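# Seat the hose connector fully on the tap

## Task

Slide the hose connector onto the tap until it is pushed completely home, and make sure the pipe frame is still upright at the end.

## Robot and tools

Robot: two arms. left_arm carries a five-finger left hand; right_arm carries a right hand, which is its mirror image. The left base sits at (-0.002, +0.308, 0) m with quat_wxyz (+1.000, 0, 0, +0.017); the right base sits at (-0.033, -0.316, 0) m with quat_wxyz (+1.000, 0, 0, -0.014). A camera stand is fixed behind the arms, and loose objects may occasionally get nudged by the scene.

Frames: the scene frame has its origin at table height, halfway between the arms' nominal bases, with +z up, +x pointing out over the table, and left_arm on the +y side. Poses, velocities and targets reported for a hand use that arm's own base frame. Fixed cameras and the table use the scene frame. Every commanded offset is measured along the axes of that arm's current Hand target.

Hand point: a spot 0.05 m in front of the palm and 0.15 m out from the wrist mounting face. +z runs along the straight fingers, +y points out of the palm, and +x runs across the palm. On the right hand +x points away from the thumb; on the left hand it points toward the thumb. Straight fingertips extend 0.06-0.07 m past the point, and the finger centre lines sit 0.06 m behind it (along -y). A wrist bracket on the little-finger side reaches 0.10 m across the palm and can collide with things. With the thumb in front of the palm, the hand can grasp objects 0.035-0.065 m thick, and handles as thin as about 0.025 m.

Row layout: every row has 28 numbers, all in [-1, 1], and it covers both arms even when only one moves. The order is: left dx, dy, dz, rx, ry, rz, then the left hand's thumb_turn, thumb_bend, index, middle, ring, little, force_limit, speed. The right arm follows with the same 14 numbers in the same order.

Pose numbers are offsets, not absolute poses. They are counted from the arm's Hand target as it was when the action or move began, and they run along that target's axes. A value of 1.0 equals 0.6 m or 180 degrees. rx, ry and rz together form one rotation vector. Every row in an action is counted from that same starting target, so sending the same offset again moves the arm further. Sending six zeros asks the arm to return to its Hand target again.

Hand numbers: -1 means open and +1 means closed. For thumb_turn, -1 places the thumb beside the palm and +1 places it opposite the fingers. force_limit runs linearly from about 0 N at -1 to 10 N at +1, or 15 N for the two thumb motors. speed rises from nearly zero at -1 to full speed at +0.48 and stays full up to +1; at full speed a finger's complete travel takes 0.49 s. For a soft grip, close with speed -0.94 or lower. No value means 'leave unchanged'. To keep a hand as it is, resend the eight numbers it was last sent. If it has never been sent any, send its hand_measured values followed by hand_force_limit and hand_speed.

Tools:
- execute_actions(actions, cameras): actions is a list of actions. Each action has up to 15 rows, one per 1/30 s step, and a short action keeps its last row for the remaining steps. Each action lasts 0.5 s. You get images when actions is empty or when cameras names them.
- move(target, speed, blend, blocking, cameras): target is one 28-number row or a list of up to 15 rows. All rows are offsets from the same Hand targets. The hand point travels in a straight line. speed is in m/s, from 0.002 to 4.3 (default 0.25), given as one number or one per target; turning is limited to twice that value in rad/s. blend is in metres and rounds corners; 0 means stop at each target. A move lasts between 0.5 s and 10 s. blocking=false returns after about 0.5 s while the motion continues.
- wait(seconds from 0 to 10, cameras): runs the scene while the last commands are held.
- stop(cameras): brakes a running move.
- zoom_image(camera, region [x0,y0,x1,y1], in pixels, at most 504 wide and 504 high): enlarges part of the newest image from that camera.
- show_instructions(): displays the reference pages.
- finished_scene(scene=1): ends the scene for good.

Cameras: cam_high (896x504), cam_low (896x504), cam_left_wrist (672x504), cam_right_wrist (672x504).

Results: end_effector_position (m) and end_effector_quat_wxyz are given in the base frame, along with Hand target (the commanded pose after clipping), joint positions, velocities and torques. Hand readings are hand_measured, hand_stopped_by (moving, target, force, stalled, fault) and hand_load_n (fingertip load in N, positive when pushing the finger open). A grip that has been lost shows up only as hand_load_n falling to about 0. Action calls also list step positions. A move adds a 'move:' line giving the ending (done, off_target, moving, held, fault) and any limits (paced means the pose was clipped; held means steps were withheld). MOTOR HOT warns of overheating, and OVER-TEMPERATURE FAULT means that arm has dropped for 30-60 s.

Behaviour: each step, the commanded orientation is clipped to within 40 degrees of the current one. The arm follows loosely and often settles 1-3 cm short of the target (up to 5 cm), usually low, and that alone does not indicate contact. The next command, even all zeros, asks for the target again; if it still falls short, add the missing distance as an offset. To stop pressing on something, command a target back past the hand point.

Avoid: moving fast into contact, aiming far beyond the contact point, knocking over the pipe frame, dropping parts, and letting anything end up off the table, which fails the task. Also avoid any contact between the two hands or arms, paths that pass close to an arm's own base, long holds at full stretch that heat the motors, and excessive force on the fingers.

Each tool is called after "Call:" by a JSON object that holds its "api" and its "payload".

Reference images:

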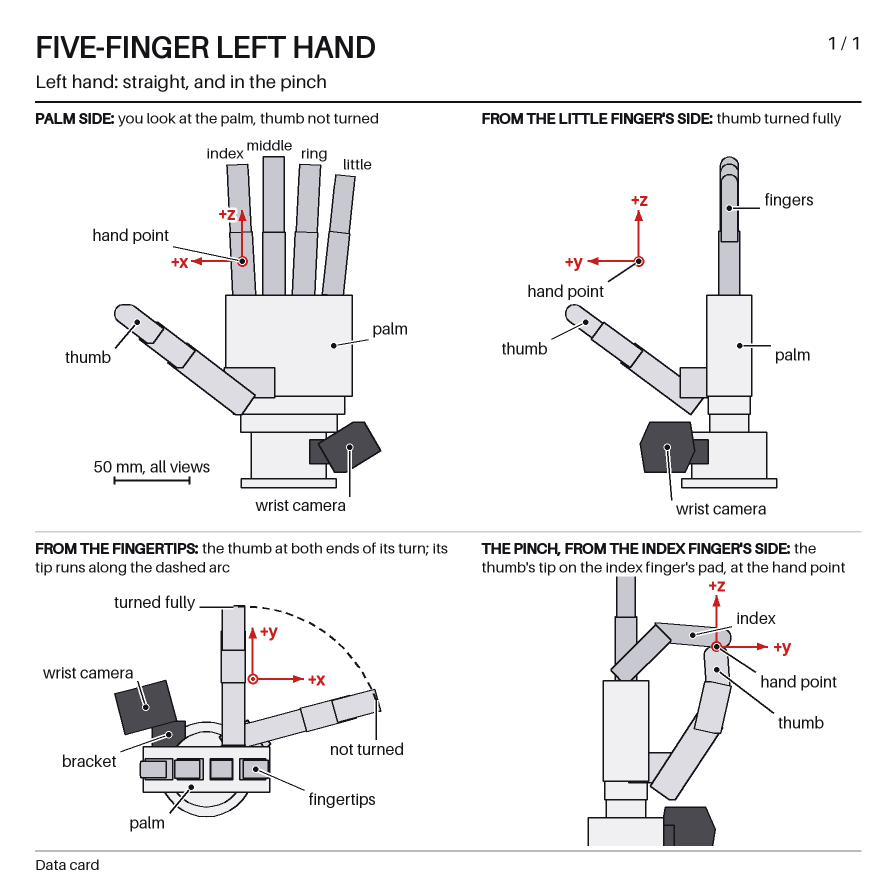

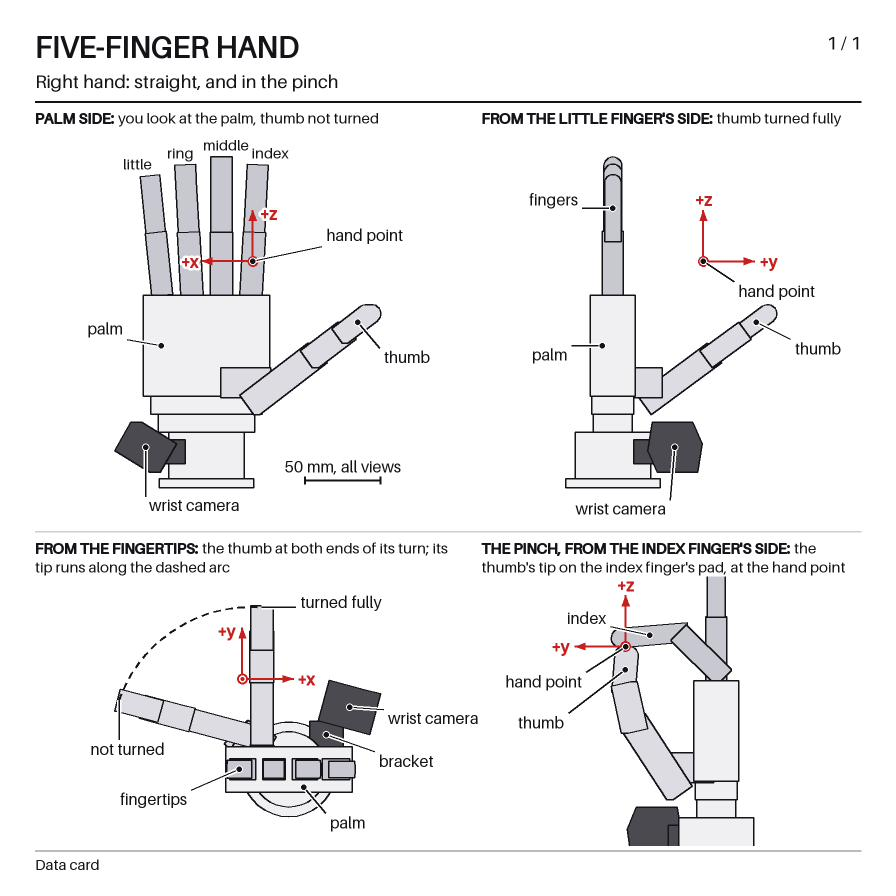

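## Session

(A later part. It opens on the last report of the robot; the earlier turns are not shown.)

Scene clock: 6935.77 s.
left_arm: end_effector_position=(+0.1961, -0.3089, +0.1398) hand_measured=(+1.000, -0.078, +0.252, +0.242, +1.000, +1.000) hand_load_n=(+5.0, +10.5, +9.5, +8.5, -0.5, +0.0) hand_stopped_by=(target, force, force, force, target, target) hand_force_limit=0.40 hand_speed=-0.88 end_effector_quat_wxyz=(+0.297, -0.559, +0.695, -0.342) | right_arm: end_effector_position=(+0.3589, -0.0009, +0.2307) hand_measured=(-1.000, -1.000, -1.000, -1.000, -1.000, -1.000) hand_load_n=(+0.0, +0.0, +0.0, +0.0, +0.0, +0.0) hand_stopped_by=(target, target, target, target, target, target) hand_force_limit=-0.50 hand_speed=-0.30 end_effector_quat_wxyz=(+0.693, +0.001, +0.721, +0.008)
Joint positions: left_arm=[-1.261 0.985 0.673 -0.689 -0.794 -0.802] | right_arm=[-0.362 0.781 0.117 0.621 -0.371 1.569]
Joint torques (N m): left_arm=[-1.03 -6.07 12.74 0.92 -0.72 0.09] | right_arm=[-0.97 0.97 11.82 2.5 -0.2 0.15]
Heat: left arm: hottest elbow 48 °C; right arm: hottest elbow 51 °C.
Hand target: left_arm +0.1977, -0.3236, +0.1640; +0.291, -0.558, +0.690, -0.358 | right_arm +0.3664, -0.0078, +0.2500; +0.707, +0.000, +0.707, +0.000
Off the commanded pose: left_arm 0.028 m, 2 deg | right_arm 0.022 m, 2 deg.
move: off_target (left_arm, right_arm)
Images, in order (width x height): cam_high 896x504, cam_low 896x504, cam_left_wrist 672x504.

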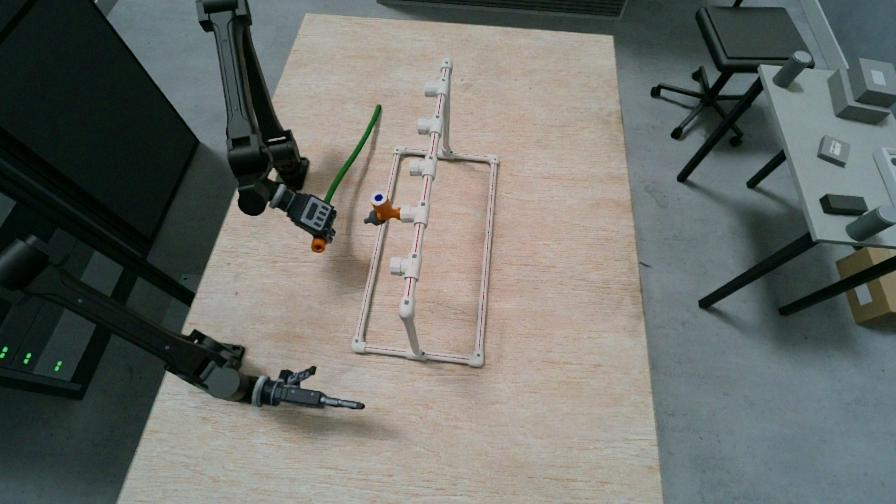

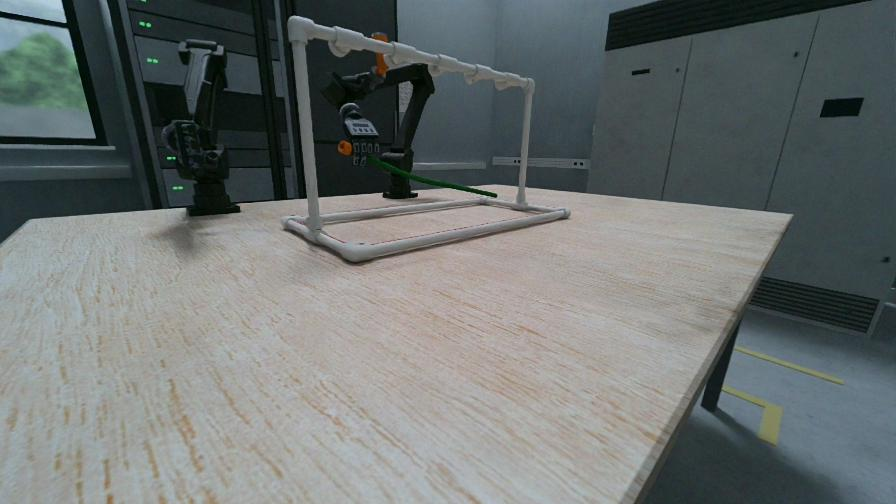

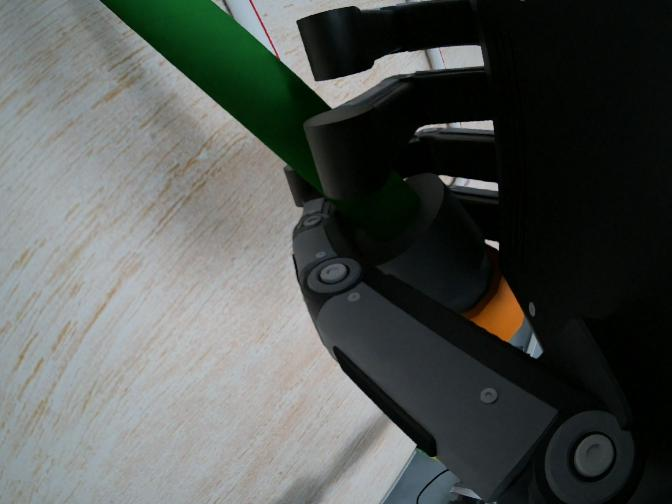

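Held. Let me look closer.

Call:
{"api": "zoom_image", "payload": {"camera": "cam_high", "region": [260, 150, 460, 290]}}

Call:
{"api": "zoom_image", "payload": {"camera": "cam_low", "region": [320, 80, 420, 200]}}

Scaled by 2.520.

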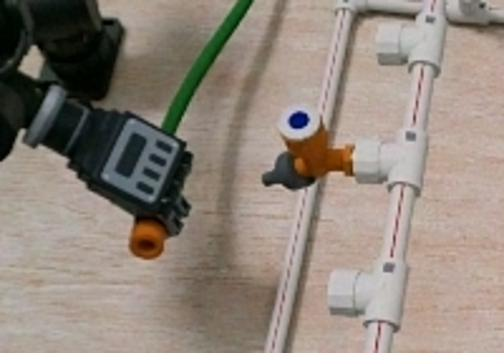

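Scaled by 4.200.

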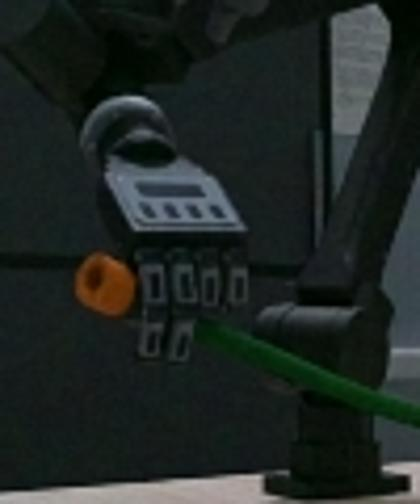

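Call:
{"api": "zoom_image", "payload": {"camera": "cam_left_wrist", "region": [280, 140, 540, 360]}}

Scaled by 1.938 from the camera's 672x504 image, which has a finer 960x720 frame.

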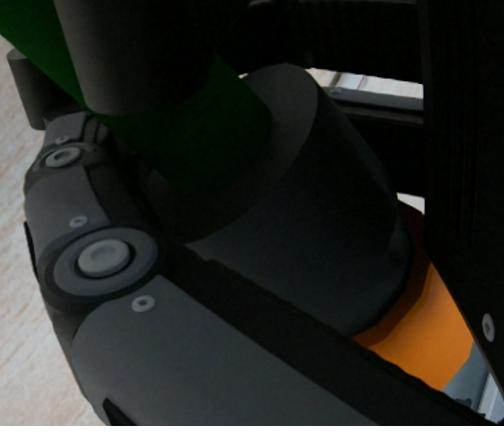

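Call:
{"api": "move", "payload": {"target": [0.0493,-0.2153,-0.0295,-0.0293,0.252,-0.4677,1,0.25,0.32,0.32,1,1,0.4,-0.88,0,0,0,0,0,0,-1,-1,-1,-1,-1,-1,-0.5,-0.3], "speed": 0.22, "cameras": ["all"]}}

Scene clock: 7035.47 s.
left_arm: end_effector_position=(+0.2517, -0.3628, +0.2725) hand_measured=(+1.000, -0.078, +0.252, +0.242, +1.000, +1.000) hand_load_n=(+2.0, +11.0, +11.0, +9.0, -5.0, +0.0) hand_stopped_by=(target, force, force, force, target, target) hand_force_limit=0.40 hand_speed=-0.88 end_effector_quat_wxyz=(+0.285, +0.714, -0.229, +0.597) | right_arm: end_effector_position=(+0.3589, -0.0009, +0.2307) hand_measured=(-1.000, -1.000, -1.000, -1.000, -1.000, -1.000) hand_load_n=(+0.0, +0.0, +0.0, +0.0, +0.0, +0.0) hand_stopped_by=(target, target, target, target, target, target) hand_force_limit=-0.50 hand_speed=-0.30 end_effector_quat_wxyz=(+0.693, +0.001, +0.721, +0.008)
Joint positions: left_arm=[-0.905 0.898 0.343 0.428 -0.148 -1.725] | right_arm=[-0.362 0.781 0.117 0.621 -0.371 1.569]
Joint torques (N m): left_arm=[-1.2 -3.84 9.1 3.74 -0.05 -0.4] | right_arm=[-1.2 0.91 11.84 2.45 -0.21 0.15]
Heat: left arm: hottest elbow 57 °C; right arm: hottest elbow 51 °C.
Hand target: left_arm +0.2499, -0.3650, +0.2800; +0.304, +0.710, -0.215, +0.598 | right_arm +0.3664, -0.0078, +0.2500; +0.707, +0.000, +0.707, +0.000
Off the commanded pose: left_arm 0.008 m, 3 deg | right_arm 0.022 m, 2 deg.
move: off_target (left_arm, right_arm)

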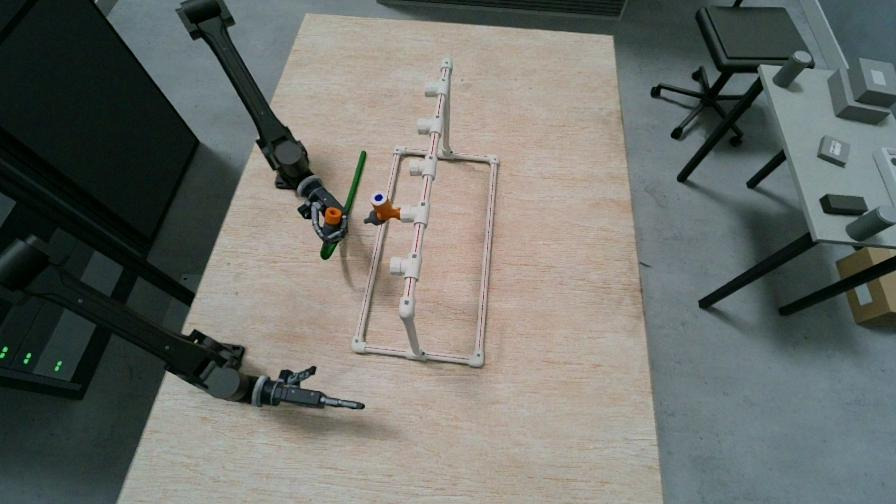

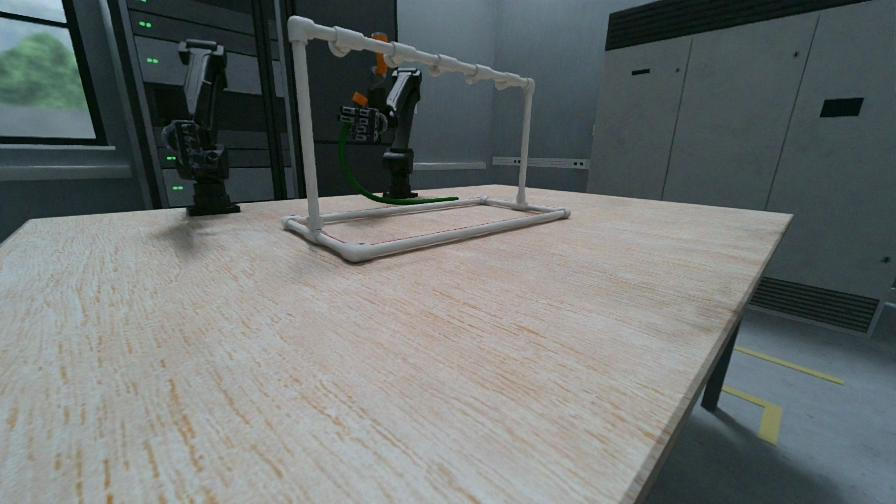

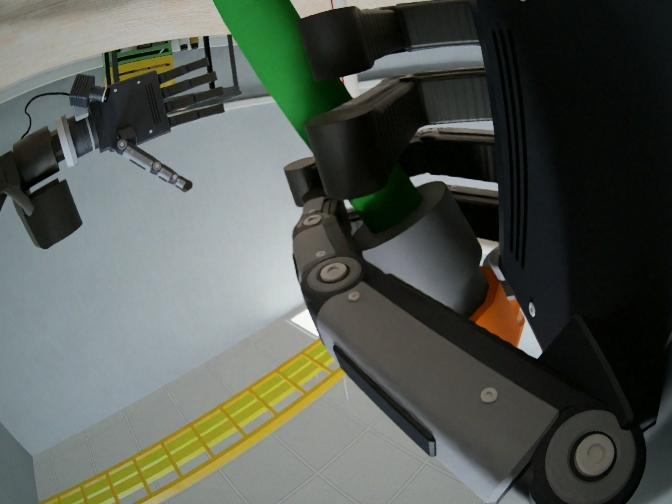

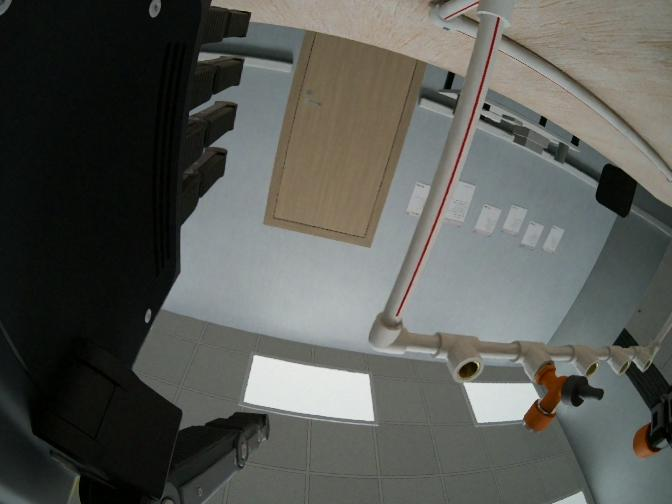

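Call:
{"api": "zoom_image", "payload": {"camera": "cam_high", "region": [290, 160, 450, 270]}}

Call:
{"api": "zoom_image", "payload": {"camera": "cam_low", "region": [320, 20, 440, 160]}}

Call:
{"api": "zoom_image", "payload": {"camera": "cam_right_wrist", "region": [480, 320, 672, 504]}}

Scaled by 3.150.

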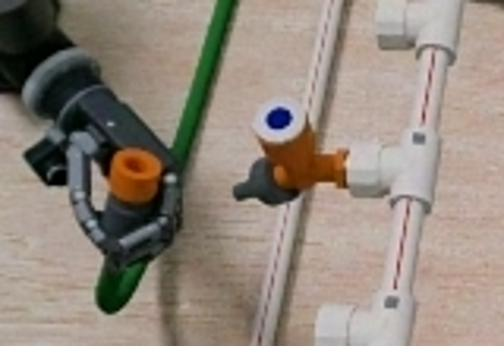

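Scaled by 3.600.

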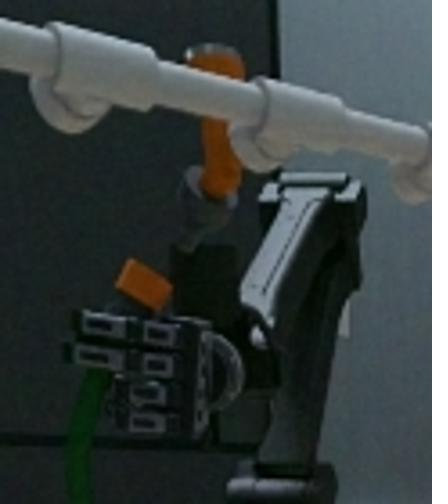

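Scaled by 2.625 from the camera's 672x504 image, which has a finer 960x720 frame.

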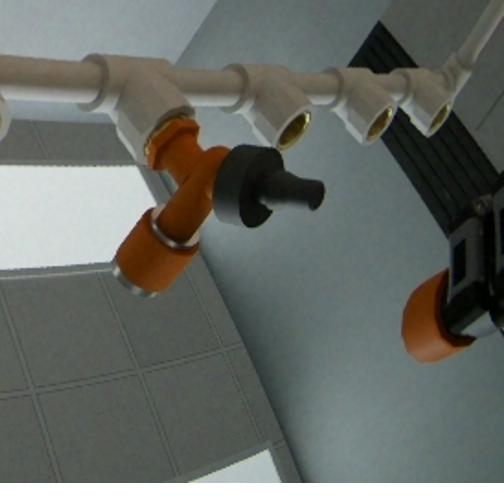

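Call:
{"api": "zoom_image", "payload": {"camera": "cam_high", "region": [300, 185, 370, 255]}}

Call:
{"api": "zoom_image", "payload": {"camera": "cam_low", "region": [335, 75, 395, 150]}}

Call:
{"api": "zoom_image", "payload": {"camera": "cam_right_wrist", "region": [590, 370, 672, 500]}}

Scaled by 7.200.

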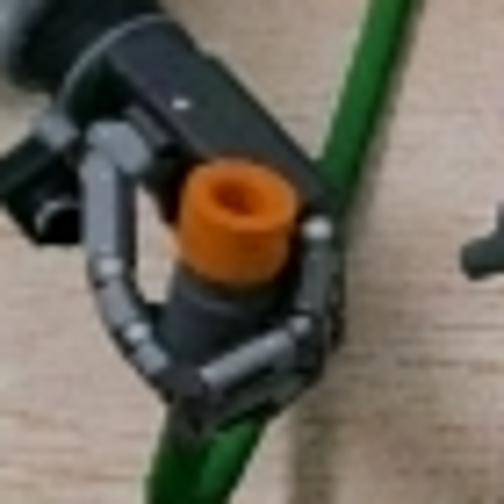

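Scaled by 6.720.

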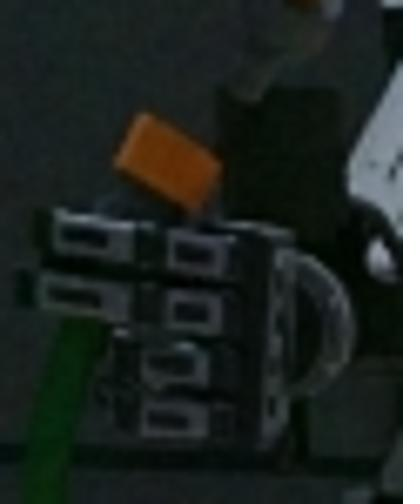

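Scaled by 3.877 from the camera's 672x504 image, which has a finer 960x720 frame.

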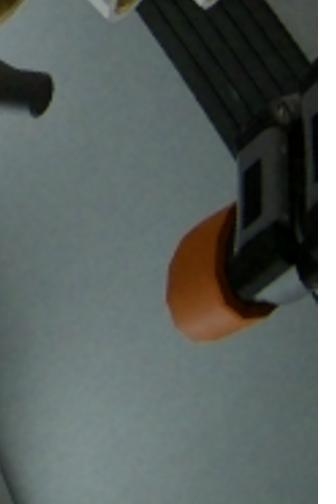

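Call:
{"api": "zoom_image", "payload": {"camera": "cam_high", "region": [350, 180, 440, 240]}}

Call:
{"api": "zoom_image", "payload": {"camera": "cam_low", "region": [350, 20, 400, 100]}}

Call:
{"api": "zoom_image", "payload": {"camera": "cam_right_wrist", "region": [500, 330, 630, 450]}}

Scaled by 5.600.

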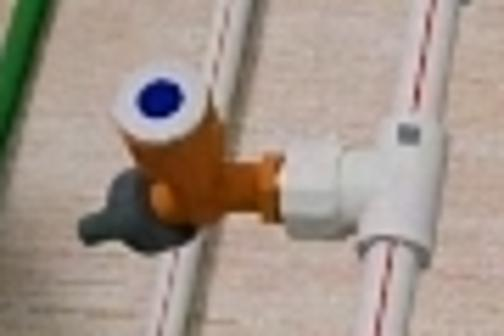

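Scaled by 6.300.

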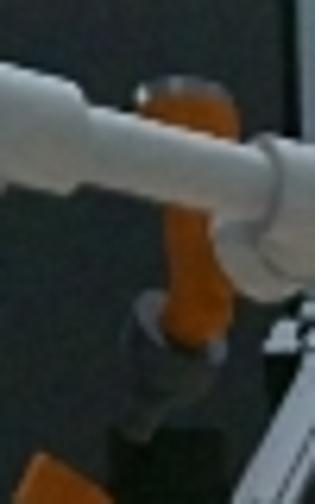

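Scaled by 3.877 from the camera's 672x504 image, which has a finer 960x720 frame.

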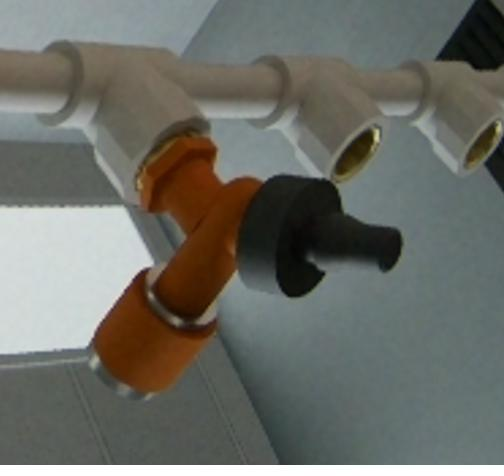

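Call:
{"api": "move", "payload": {"target": [0.0045,-0.0197,-0.008,-0.1565,-0.1913,-0.0409,1,0.25,0.32,0.32,1,1,0.4,-0.88,0,0,0,0,0,0,-1,-1,-1,-1,-1,-1,-0.5,-0.3], "speed": 0.2, "cameras": ["all"]}}

Call:
{"api": "zoom_image", "payload": {"camera": "cam_high", "region": [290, 170, 440, 270]}}

Call:
{"api": "zoom_image", "payload": {"camera": "cam_low", "region": [330, 30, 410, 140]}}

Call:
{"api": "zoom_image", "payload": {"camera": "cam_right_wrist", "region": [500, 320, 672, 504]}}

Scene clock: 7284.70 s.
left_arm: end_effector_position=(+0.2417, -0.3492, +0.2617) hand_measured=(+1.000, -0.078, +0.252, +0.242, +1.000, +1.000) hand_load_n=(+2.5, +10.5, +10.5, +8.5, -2.5, +0.0) hand_stopped_by=(target, force, force, force, target, target) hand_force_limit=0.40 hand_speed=-0.88 end_effector_quat_wxyz=(+0.424, +0.775, -0.389, +0.263) | right_arm: end_effector_position=(+0.3589, -0.0009, +0.2307) hand_measured=(-1.000, -1.000, -1.000, -1.000, -1.000, -1.000) hand_load_n=(+0.0, -0.5, +0.0, +0.0, +0.0, +0.0) hand_stopped_by=(target, target, target, target, target, target) hand_force_limit=-0.50 hand_speed=-0.30 end_effector_quat_wxyz=(+0.693, +0.001, +0.721, +0.008)
Joint positions: left_arm=[-0.523 1.036 0.692 -0.445 0.784 -1.502] | right_arm=[-0.362 0.781 0.117 0.621 -0.371 1.569]
Joint torques (N m): left_arm=[0.32 -5.89 12.82 1.17 0.79 -0.05] | right_arm=[-1.08 0.85 11.88 2.5 -0.2 0.15]
Heat: left arm: hottest elbow 48 °C; right arm: hottest elbow 52 °C.
Hand target: left_arm +0.2549, -0.3530, +0.2812; +0.425, +0.771, -0.387, +0.274 | right_arm +0.3664, -0.0078, +0.2500; +0.707, +0.000, +0.707, +0.000
Off the commanded pose: left_arm 0.024 m, 1 deg | right_arm 0.022 m, 2 deg.
move: off_target (left_arm, right_arm)

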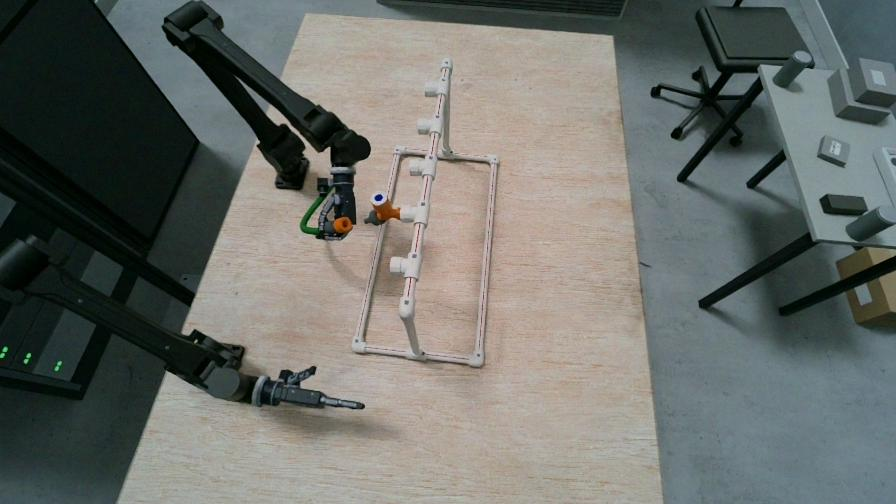

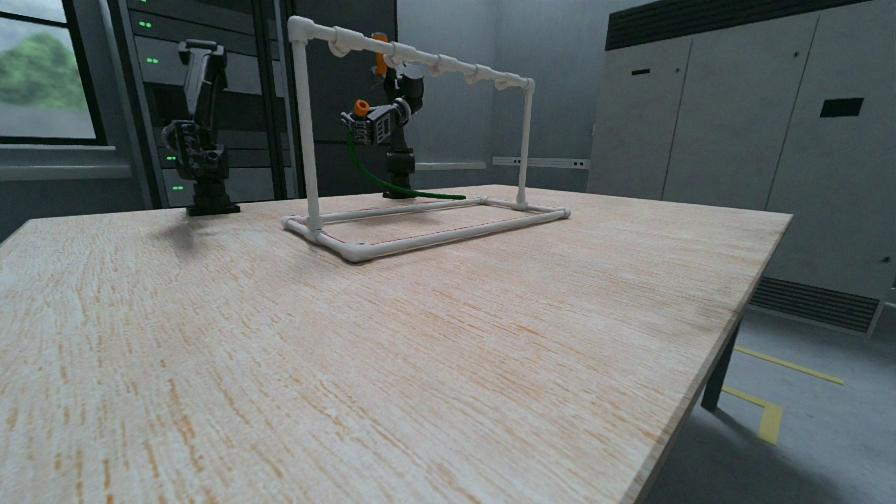

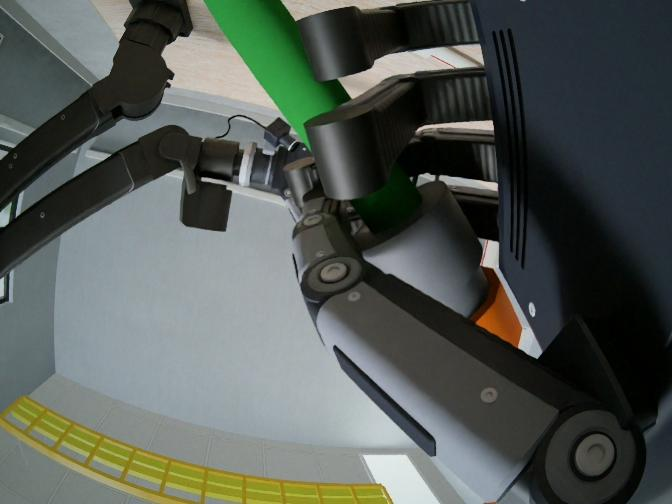

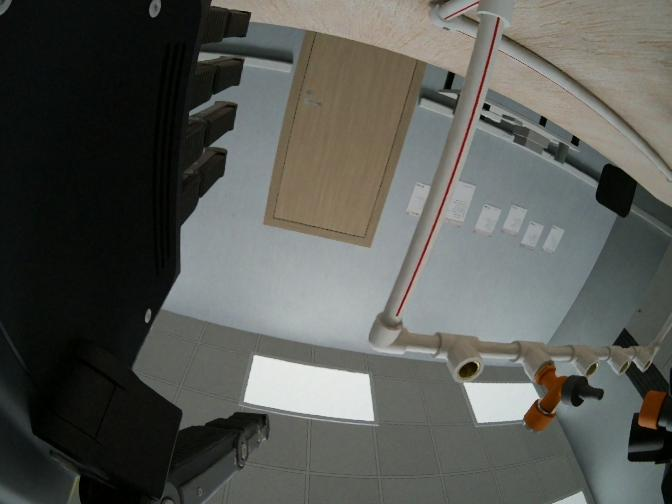

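Scaled by 3.360.

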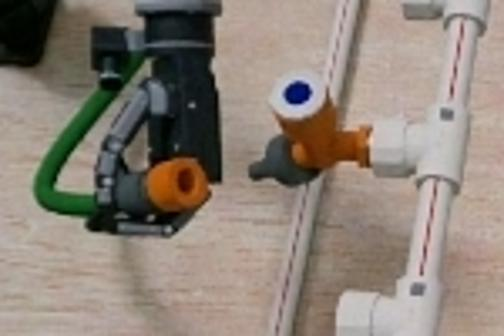

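Scaled by 4.582.

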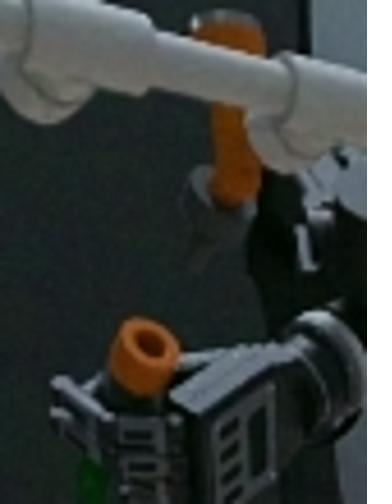

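Scaled by 2.739 from the camera's 672x504 image, which has a finer 960x720 frame.

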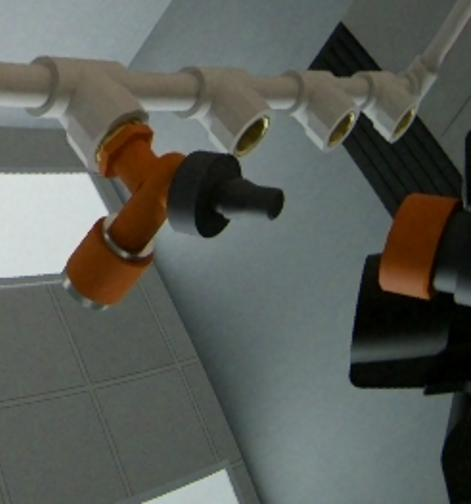

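Call:
{"api": "zoom_image", "payload": {"camera": "cam_high", "region": [310, 200, 380, 250]}}

Call:
{"api": "zoom_image", "payload": {"camera": "cam_low", "region": [340, 60, 390, 130]}}

Call:
{"api": "zoom_image", "payload": {"camera": "cam_right_wrist", "region": [612, 370, 672, 450]}}

Scaled by 7.200.

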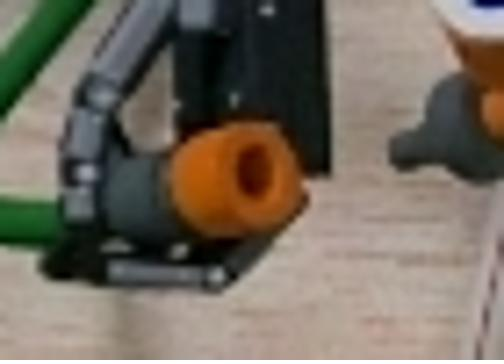

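Scaled by 7.200.

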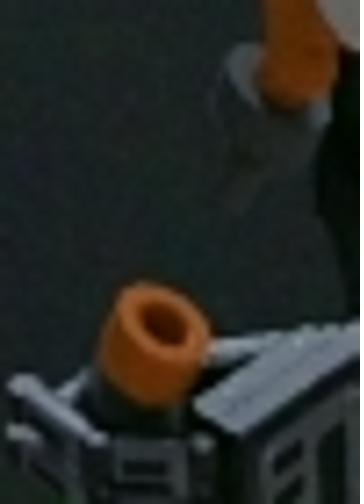

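Scaled by 6.300 from the camera's 672x504 image, which has a finer 960x720 frame.

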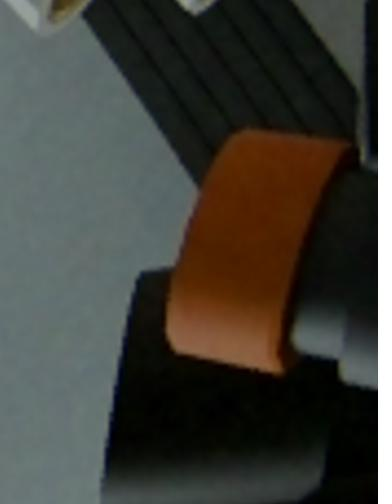

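Call:
{"api": "move", "payload": {"target": [0.0773,-0.0413,-0.0042,0,0,0,1,0.25,0.32,0.32,1,1,0.4,-0.88,0,0,0,0,0,0,-1,-1,-1,-1,-1,-1,-0.5,-0.3], "speed": 0.1, "cameras": ["all"]}}

Call:
{"api": "zoom_image", "payload": {"camera": "cam_high", "region": [320, 190, 420, 250]}}

Call:
{"api": "zoom_image", "payload": {"camera": "cam_low", "region": [345, 55, 395, 125]}}

Call:
{"api": "zoom_image", "payload": {"camera": "cam_right_wrist", "region": [540, 350, 672, 450]}}

Scene clock: 7336.17 s.
left_arm: end_effector_position=(+0.2876, -0.3553, +0.2861) hand_measured=(+1.000, -0.078, +0.252, +0.242, +1.000, +1.000) hand_load_n=(+2.0, +10.5, +10.5, +8.5, -3.0, +0.0) hand_stopped_by=(target, force, force, force, target, target) hand_force_limit=0.40 hand_speed=-0.88 end_effector_quat_wxyz=(+0.423, +0.775, -0.388, +0.264) | right_arm: end_effector_position=(+0.3589, -0.0009, +0.2307) hand_measured=(-1.000, -1.000, -1.000, -1.000, -1.000, -1.000) hand_load_n=(-0.5, +0.0, +0.0, +0.0, +0.0, +0.0) hand_stopped_by=(target, target, target, target, target, target) hand_force_limit=-0.50 hand_speed=-0.30 end_effector_quat_wxyz=(+0.693, +0.001, +0.721, +0.008)
Joint positions: left_arm=[-0.472 1.146 0.84 -0.521 0.817 -1.449] | right_arm=[-0.362 0.781 0.117 0.621 -0.371 1.569]
Joint torques (N m): left_arm=[0.09 -7.59 13.07 1.1 0.87 -0.11] | right_arm=[-1.14 0.97 11.84 2.48 -0.2 0.15]
Heat: left arm: hottest elbow 55 °C; right arm: hottest elbow 52 °C.
Hand target: left_arm +0.3008, -0.3593, +0.3063; +0.425, +0.771, -0.387, +0.274 | right_arm +0.3664, -0.0078, +0.2500; +0.707, +0.000, +0.707, +0.000
Off the commanded pose: left_arm 0.024 m, 1 deg | right_arm 0.022 m, 2 deg.
move: off_target (left_arm, right_arm)

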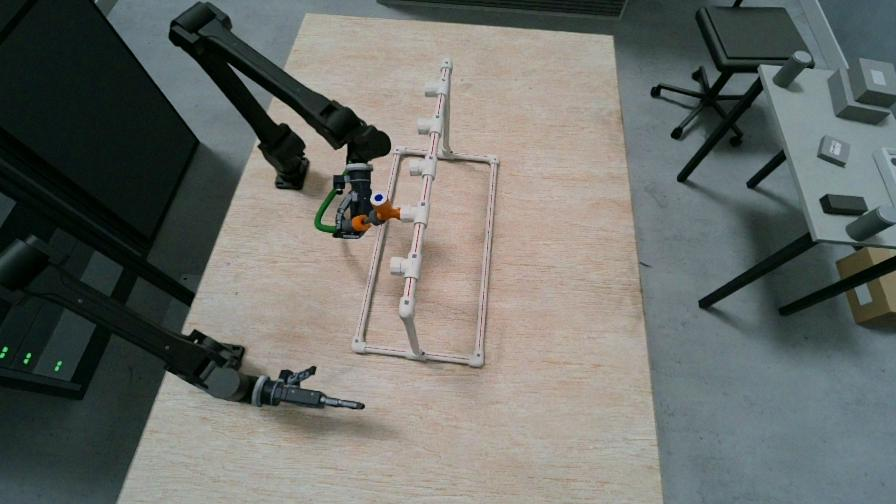

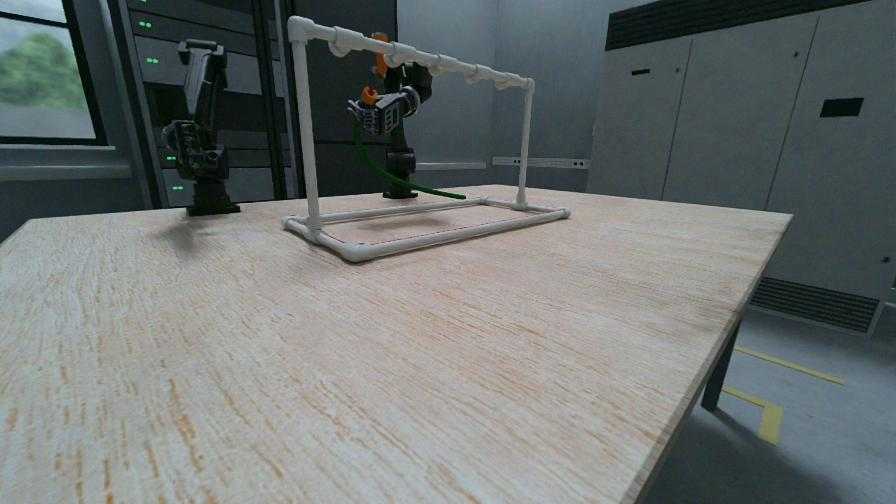

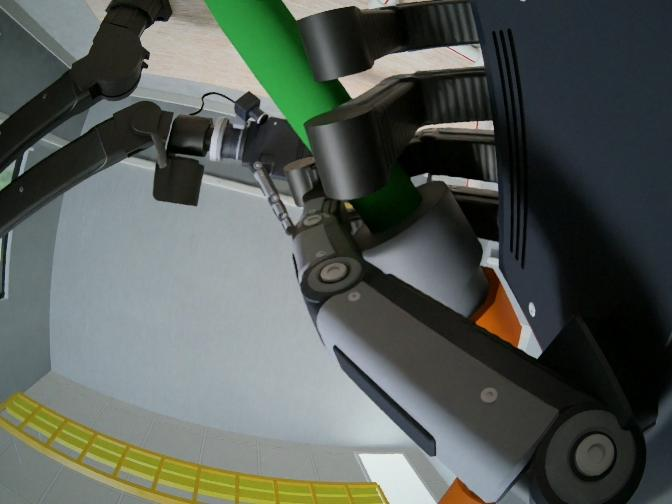

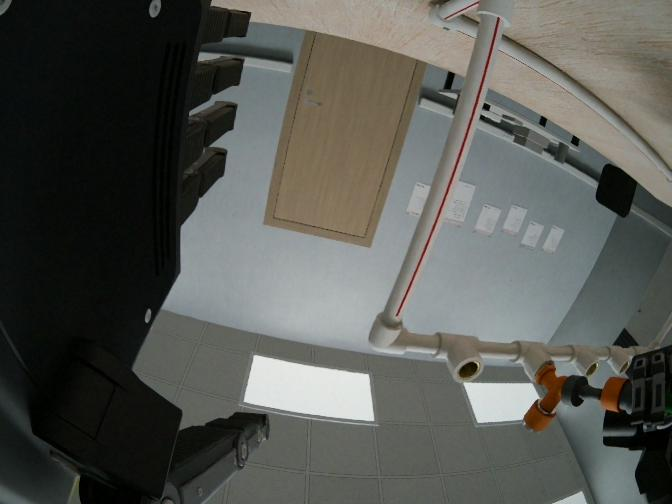

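Scaled by 5.040.

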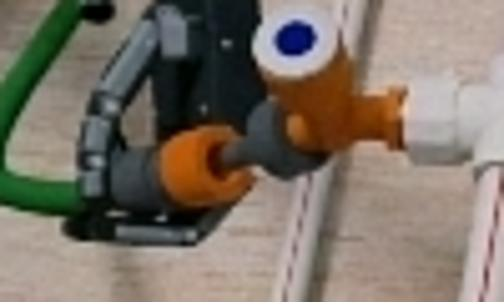

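Scaled by 7.200.

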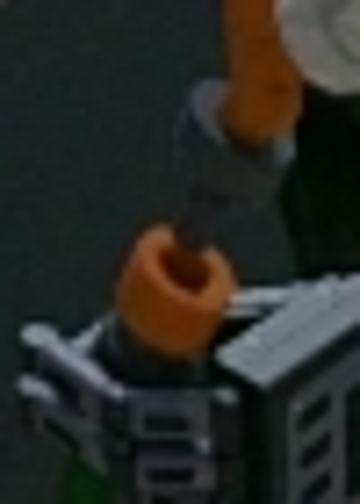

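Scaled by 3.818 from the camera's 672x504 image, which has a finer 960x720 frame.

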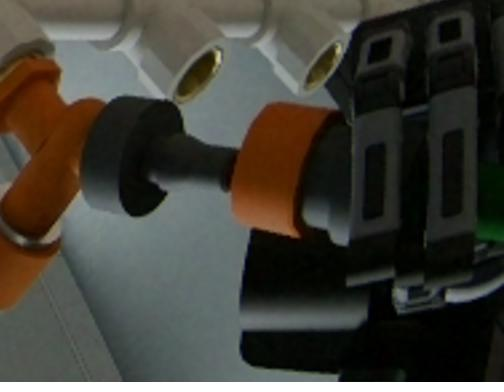

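Call:
{"api": "move", "payload": {"target": [0.0309,-0.0117,-0.005,0,0,0,1,0.25,0.32,0.32,1,1,0.4,-0.88,0,0,0,0,0,0,-1,-1,-1,-1,-1,-1,-0.5,-0.3], "speed": 0.06, "cameras": ["all"]}}

Call:
{"api": "zoom_image", "payload": {"camera": "cam_high", "region": [320, 190, 420, 250]}}

Call:
{"api": "zoom_image", "payload": {"camera": "cam_right_wrist", "region": [540, 350, 672, 450]}}

Scene clock: 7360.30 s.
left_arm: end_effector_position=(+0.3030, -0.3578, +0.2990) hand_measured=(+1.000, -0.078, +0.252, +0.242, +1.000, +1.000) hand_load_n=(+2.0, +10.5, +10.5, +8.5, -3.0, +0.0) hand_stopped_by=(target, force, force, force, target, target) hand_force_limit=0.40 hand_speed=-0.88 end_effector_quat_wxyz=(+0.423, +0.775, -0.389, +0.264) | right_arm: end_effector_position=(+0.3589, -0.0009, +0.2307) hand_measured=(-1.000, -1.000, -1.000, -1.000, -1.000, -1.000) hand_load_n=(+0.0, +0.0, +0.0, +0.0, -0.5, +0.0) hand_stopped_by=(target, target, target, target, target, target) hand_force_limit=-0.50 hand_speed=-0.30 end_effector_quat_wxyz=(+0.693, +0.001, +0.721, +0.008)
Joint positions: left_arm=[-0.459 1.179 0.902 -0.56 0.828 -1.434] | right_arm=[-0.362 0.781 0.117 0.621 -0.371 1.569]
Joint torques (N m): left_arm=[0.21 -8.18 13.03 1.02 0.87 -0.12] | right_arm=[-1.2 0.91 11.82 2.5 -0.2 0.16]
Heat: left arm: hottest elbow 60 °C; right arm: hottest elbow 52 °C.
Hand target: left_arm +0.3165, -0.3611, +0.3184; +0.425, +0.771, -0.387, +0.274 | right_arm +0.3664, -0.0078, +0.2500; +0.707, +0.000, +0.707, +0.000
Off the commanded pose: left_arm 0.024 m, 1 deg | right_arm 0.022 m, 2 deg.
move: off_target (left_arm, right_arm)

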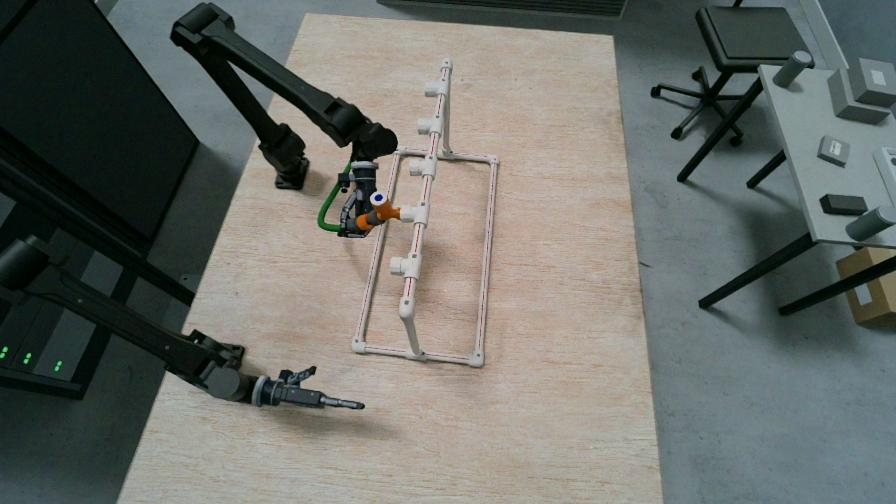

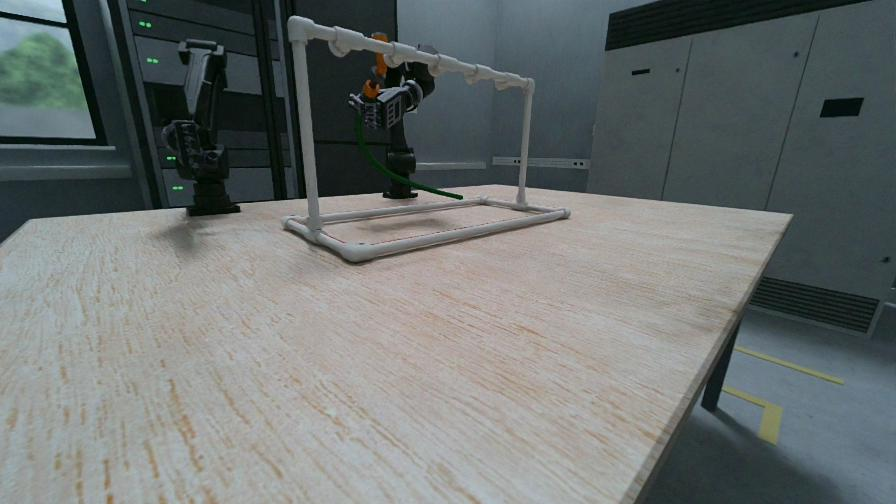

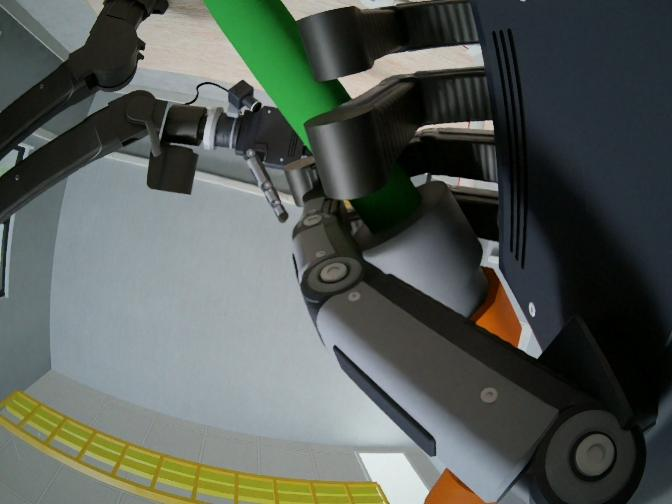

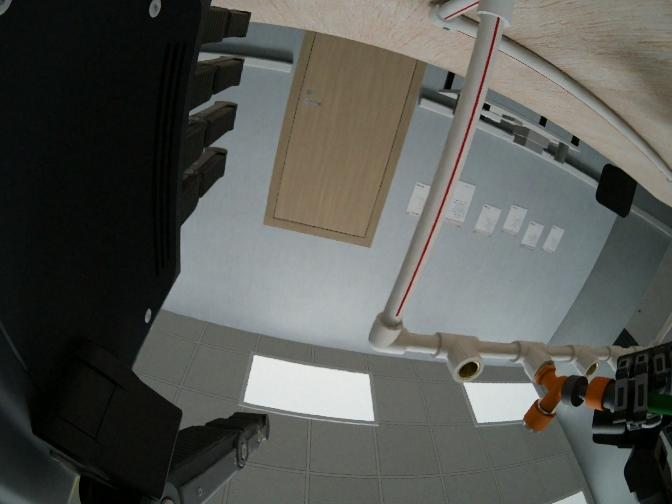

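Scaled by 5.040.

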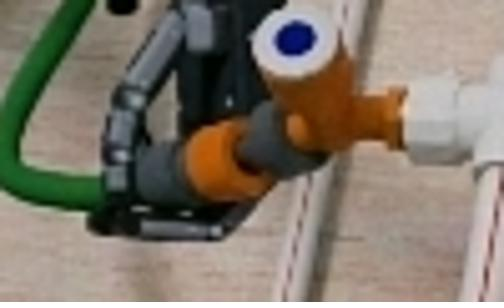

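Scaled by 3.818 from the camera's 672x504 image, which has a finer 960x720 frame.

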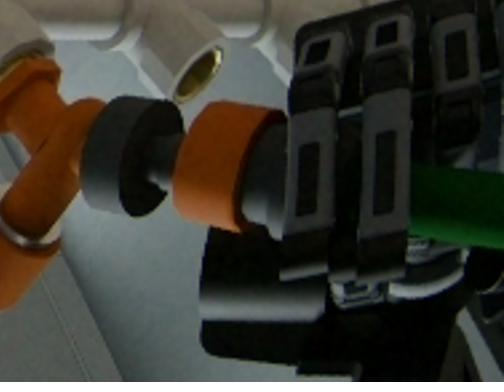

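Call:
{"api": "move", "payload": {"target": [0,0,0,0,0,0,1,0.25,0.32,0.32,1,1,0.4,-0.88,-0.4833,0.165,-0.08,-0.2238,0.2107,-0.469,1,-0.6,-1,-1,-1,-1,-0.5,-0.2], "speed": 0.25, "cameras": ["cam_high","cam_right_wrist"]}}

Scene clock: 7663.43 s.
left_arm: end_effector_position=(+0.3030, -0.3578, +0.2990) hand_measured=(+1.000, -0.078, +0.252, +0.242, +1.000, +1.000) hand_load_n=(+2.0, +10.0, +10.5, +8.5, -3.0, +0.0) hand_stopped_by=(target, force, force, force, target, target) hand_force_limit=0.40 hand_speed=-0.88 end_effector_quat_wxyz=(+0.423, +0.775, -0.389, +0.264) | right_arm: end_effector_position=(+0.3190, +0.0882, +0.5271) hand_measured=(+1.000, -0.600, -1.000, -1.000, -1.000, -1.000) hand_load_n=(+0.0, +0.0, +0.0, +0.0, +0.0, +0.0) hand_stopped_by=(target, target, target, target, target, target) hand_force_limit=-0.50 hand_speed=-0.20 end_effector_quat_wxyz=(-0.245, +0.667, -0.663, +0.235)
Joint positions: left_arm=[-0.459 1.179 0.902 -0.56 0.828 -1.433] | right_arm=[0.224 1.149 1.927 -1.666 0.128 0.173]
Joint torques (N m): left_arm=[0.21 -8.18 13.09 1.1 0.87 -0.1] | right_arm=[0.91 -3.49 11.99 0.83 0.17 -0.07]
Heat: left arm: hottest elbow 68 °C; right arm: hottest elbow 53 °C.
Hand target: left_arm +0.3165, -0.3611, +0.3185; +0.425, +0.771, -0.387, +0.274 | right_arm +0.3186, +0.0912, +0.5400; -0.245, +0.674, -0.655, +0.238
Off the commanded pose: left_arm 0.024 m, 1 deg | right_arm 0.013 m, 1 deg.
joint sent to its limit (right arm) — joint 4 (wrist pitch), lower limit. The joint targets still meet the commanded pose.
move: off_target (left_arm, right_arm)
Images, in order (width x height): cam_high 896x504, cam_right_wrist 672x504.

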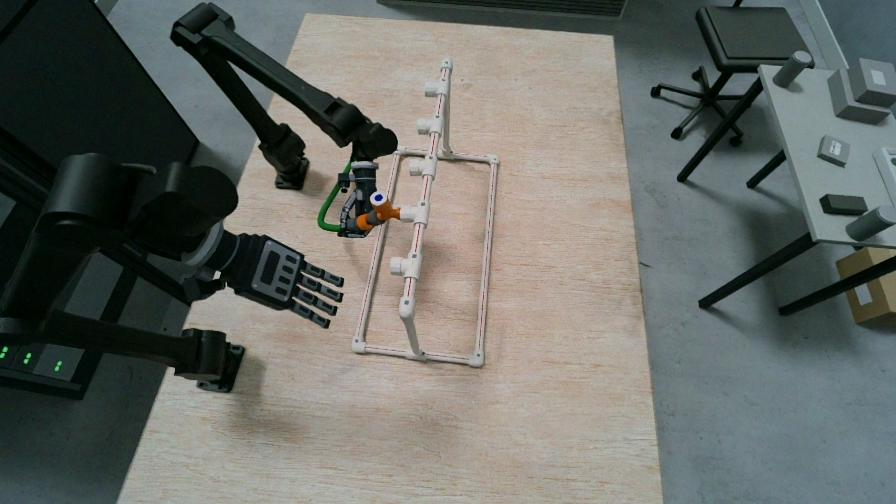

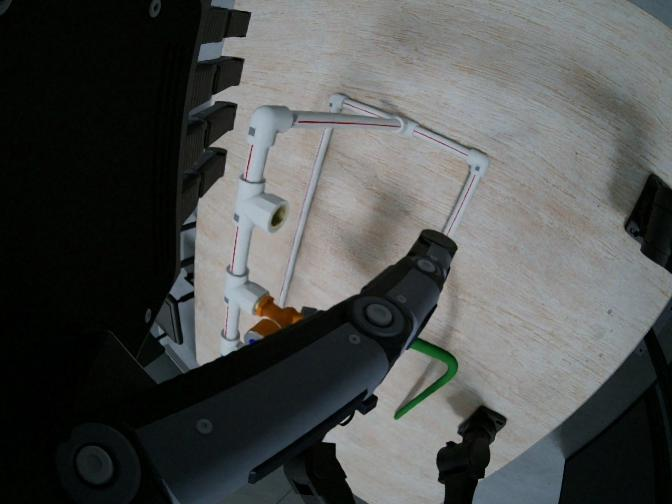

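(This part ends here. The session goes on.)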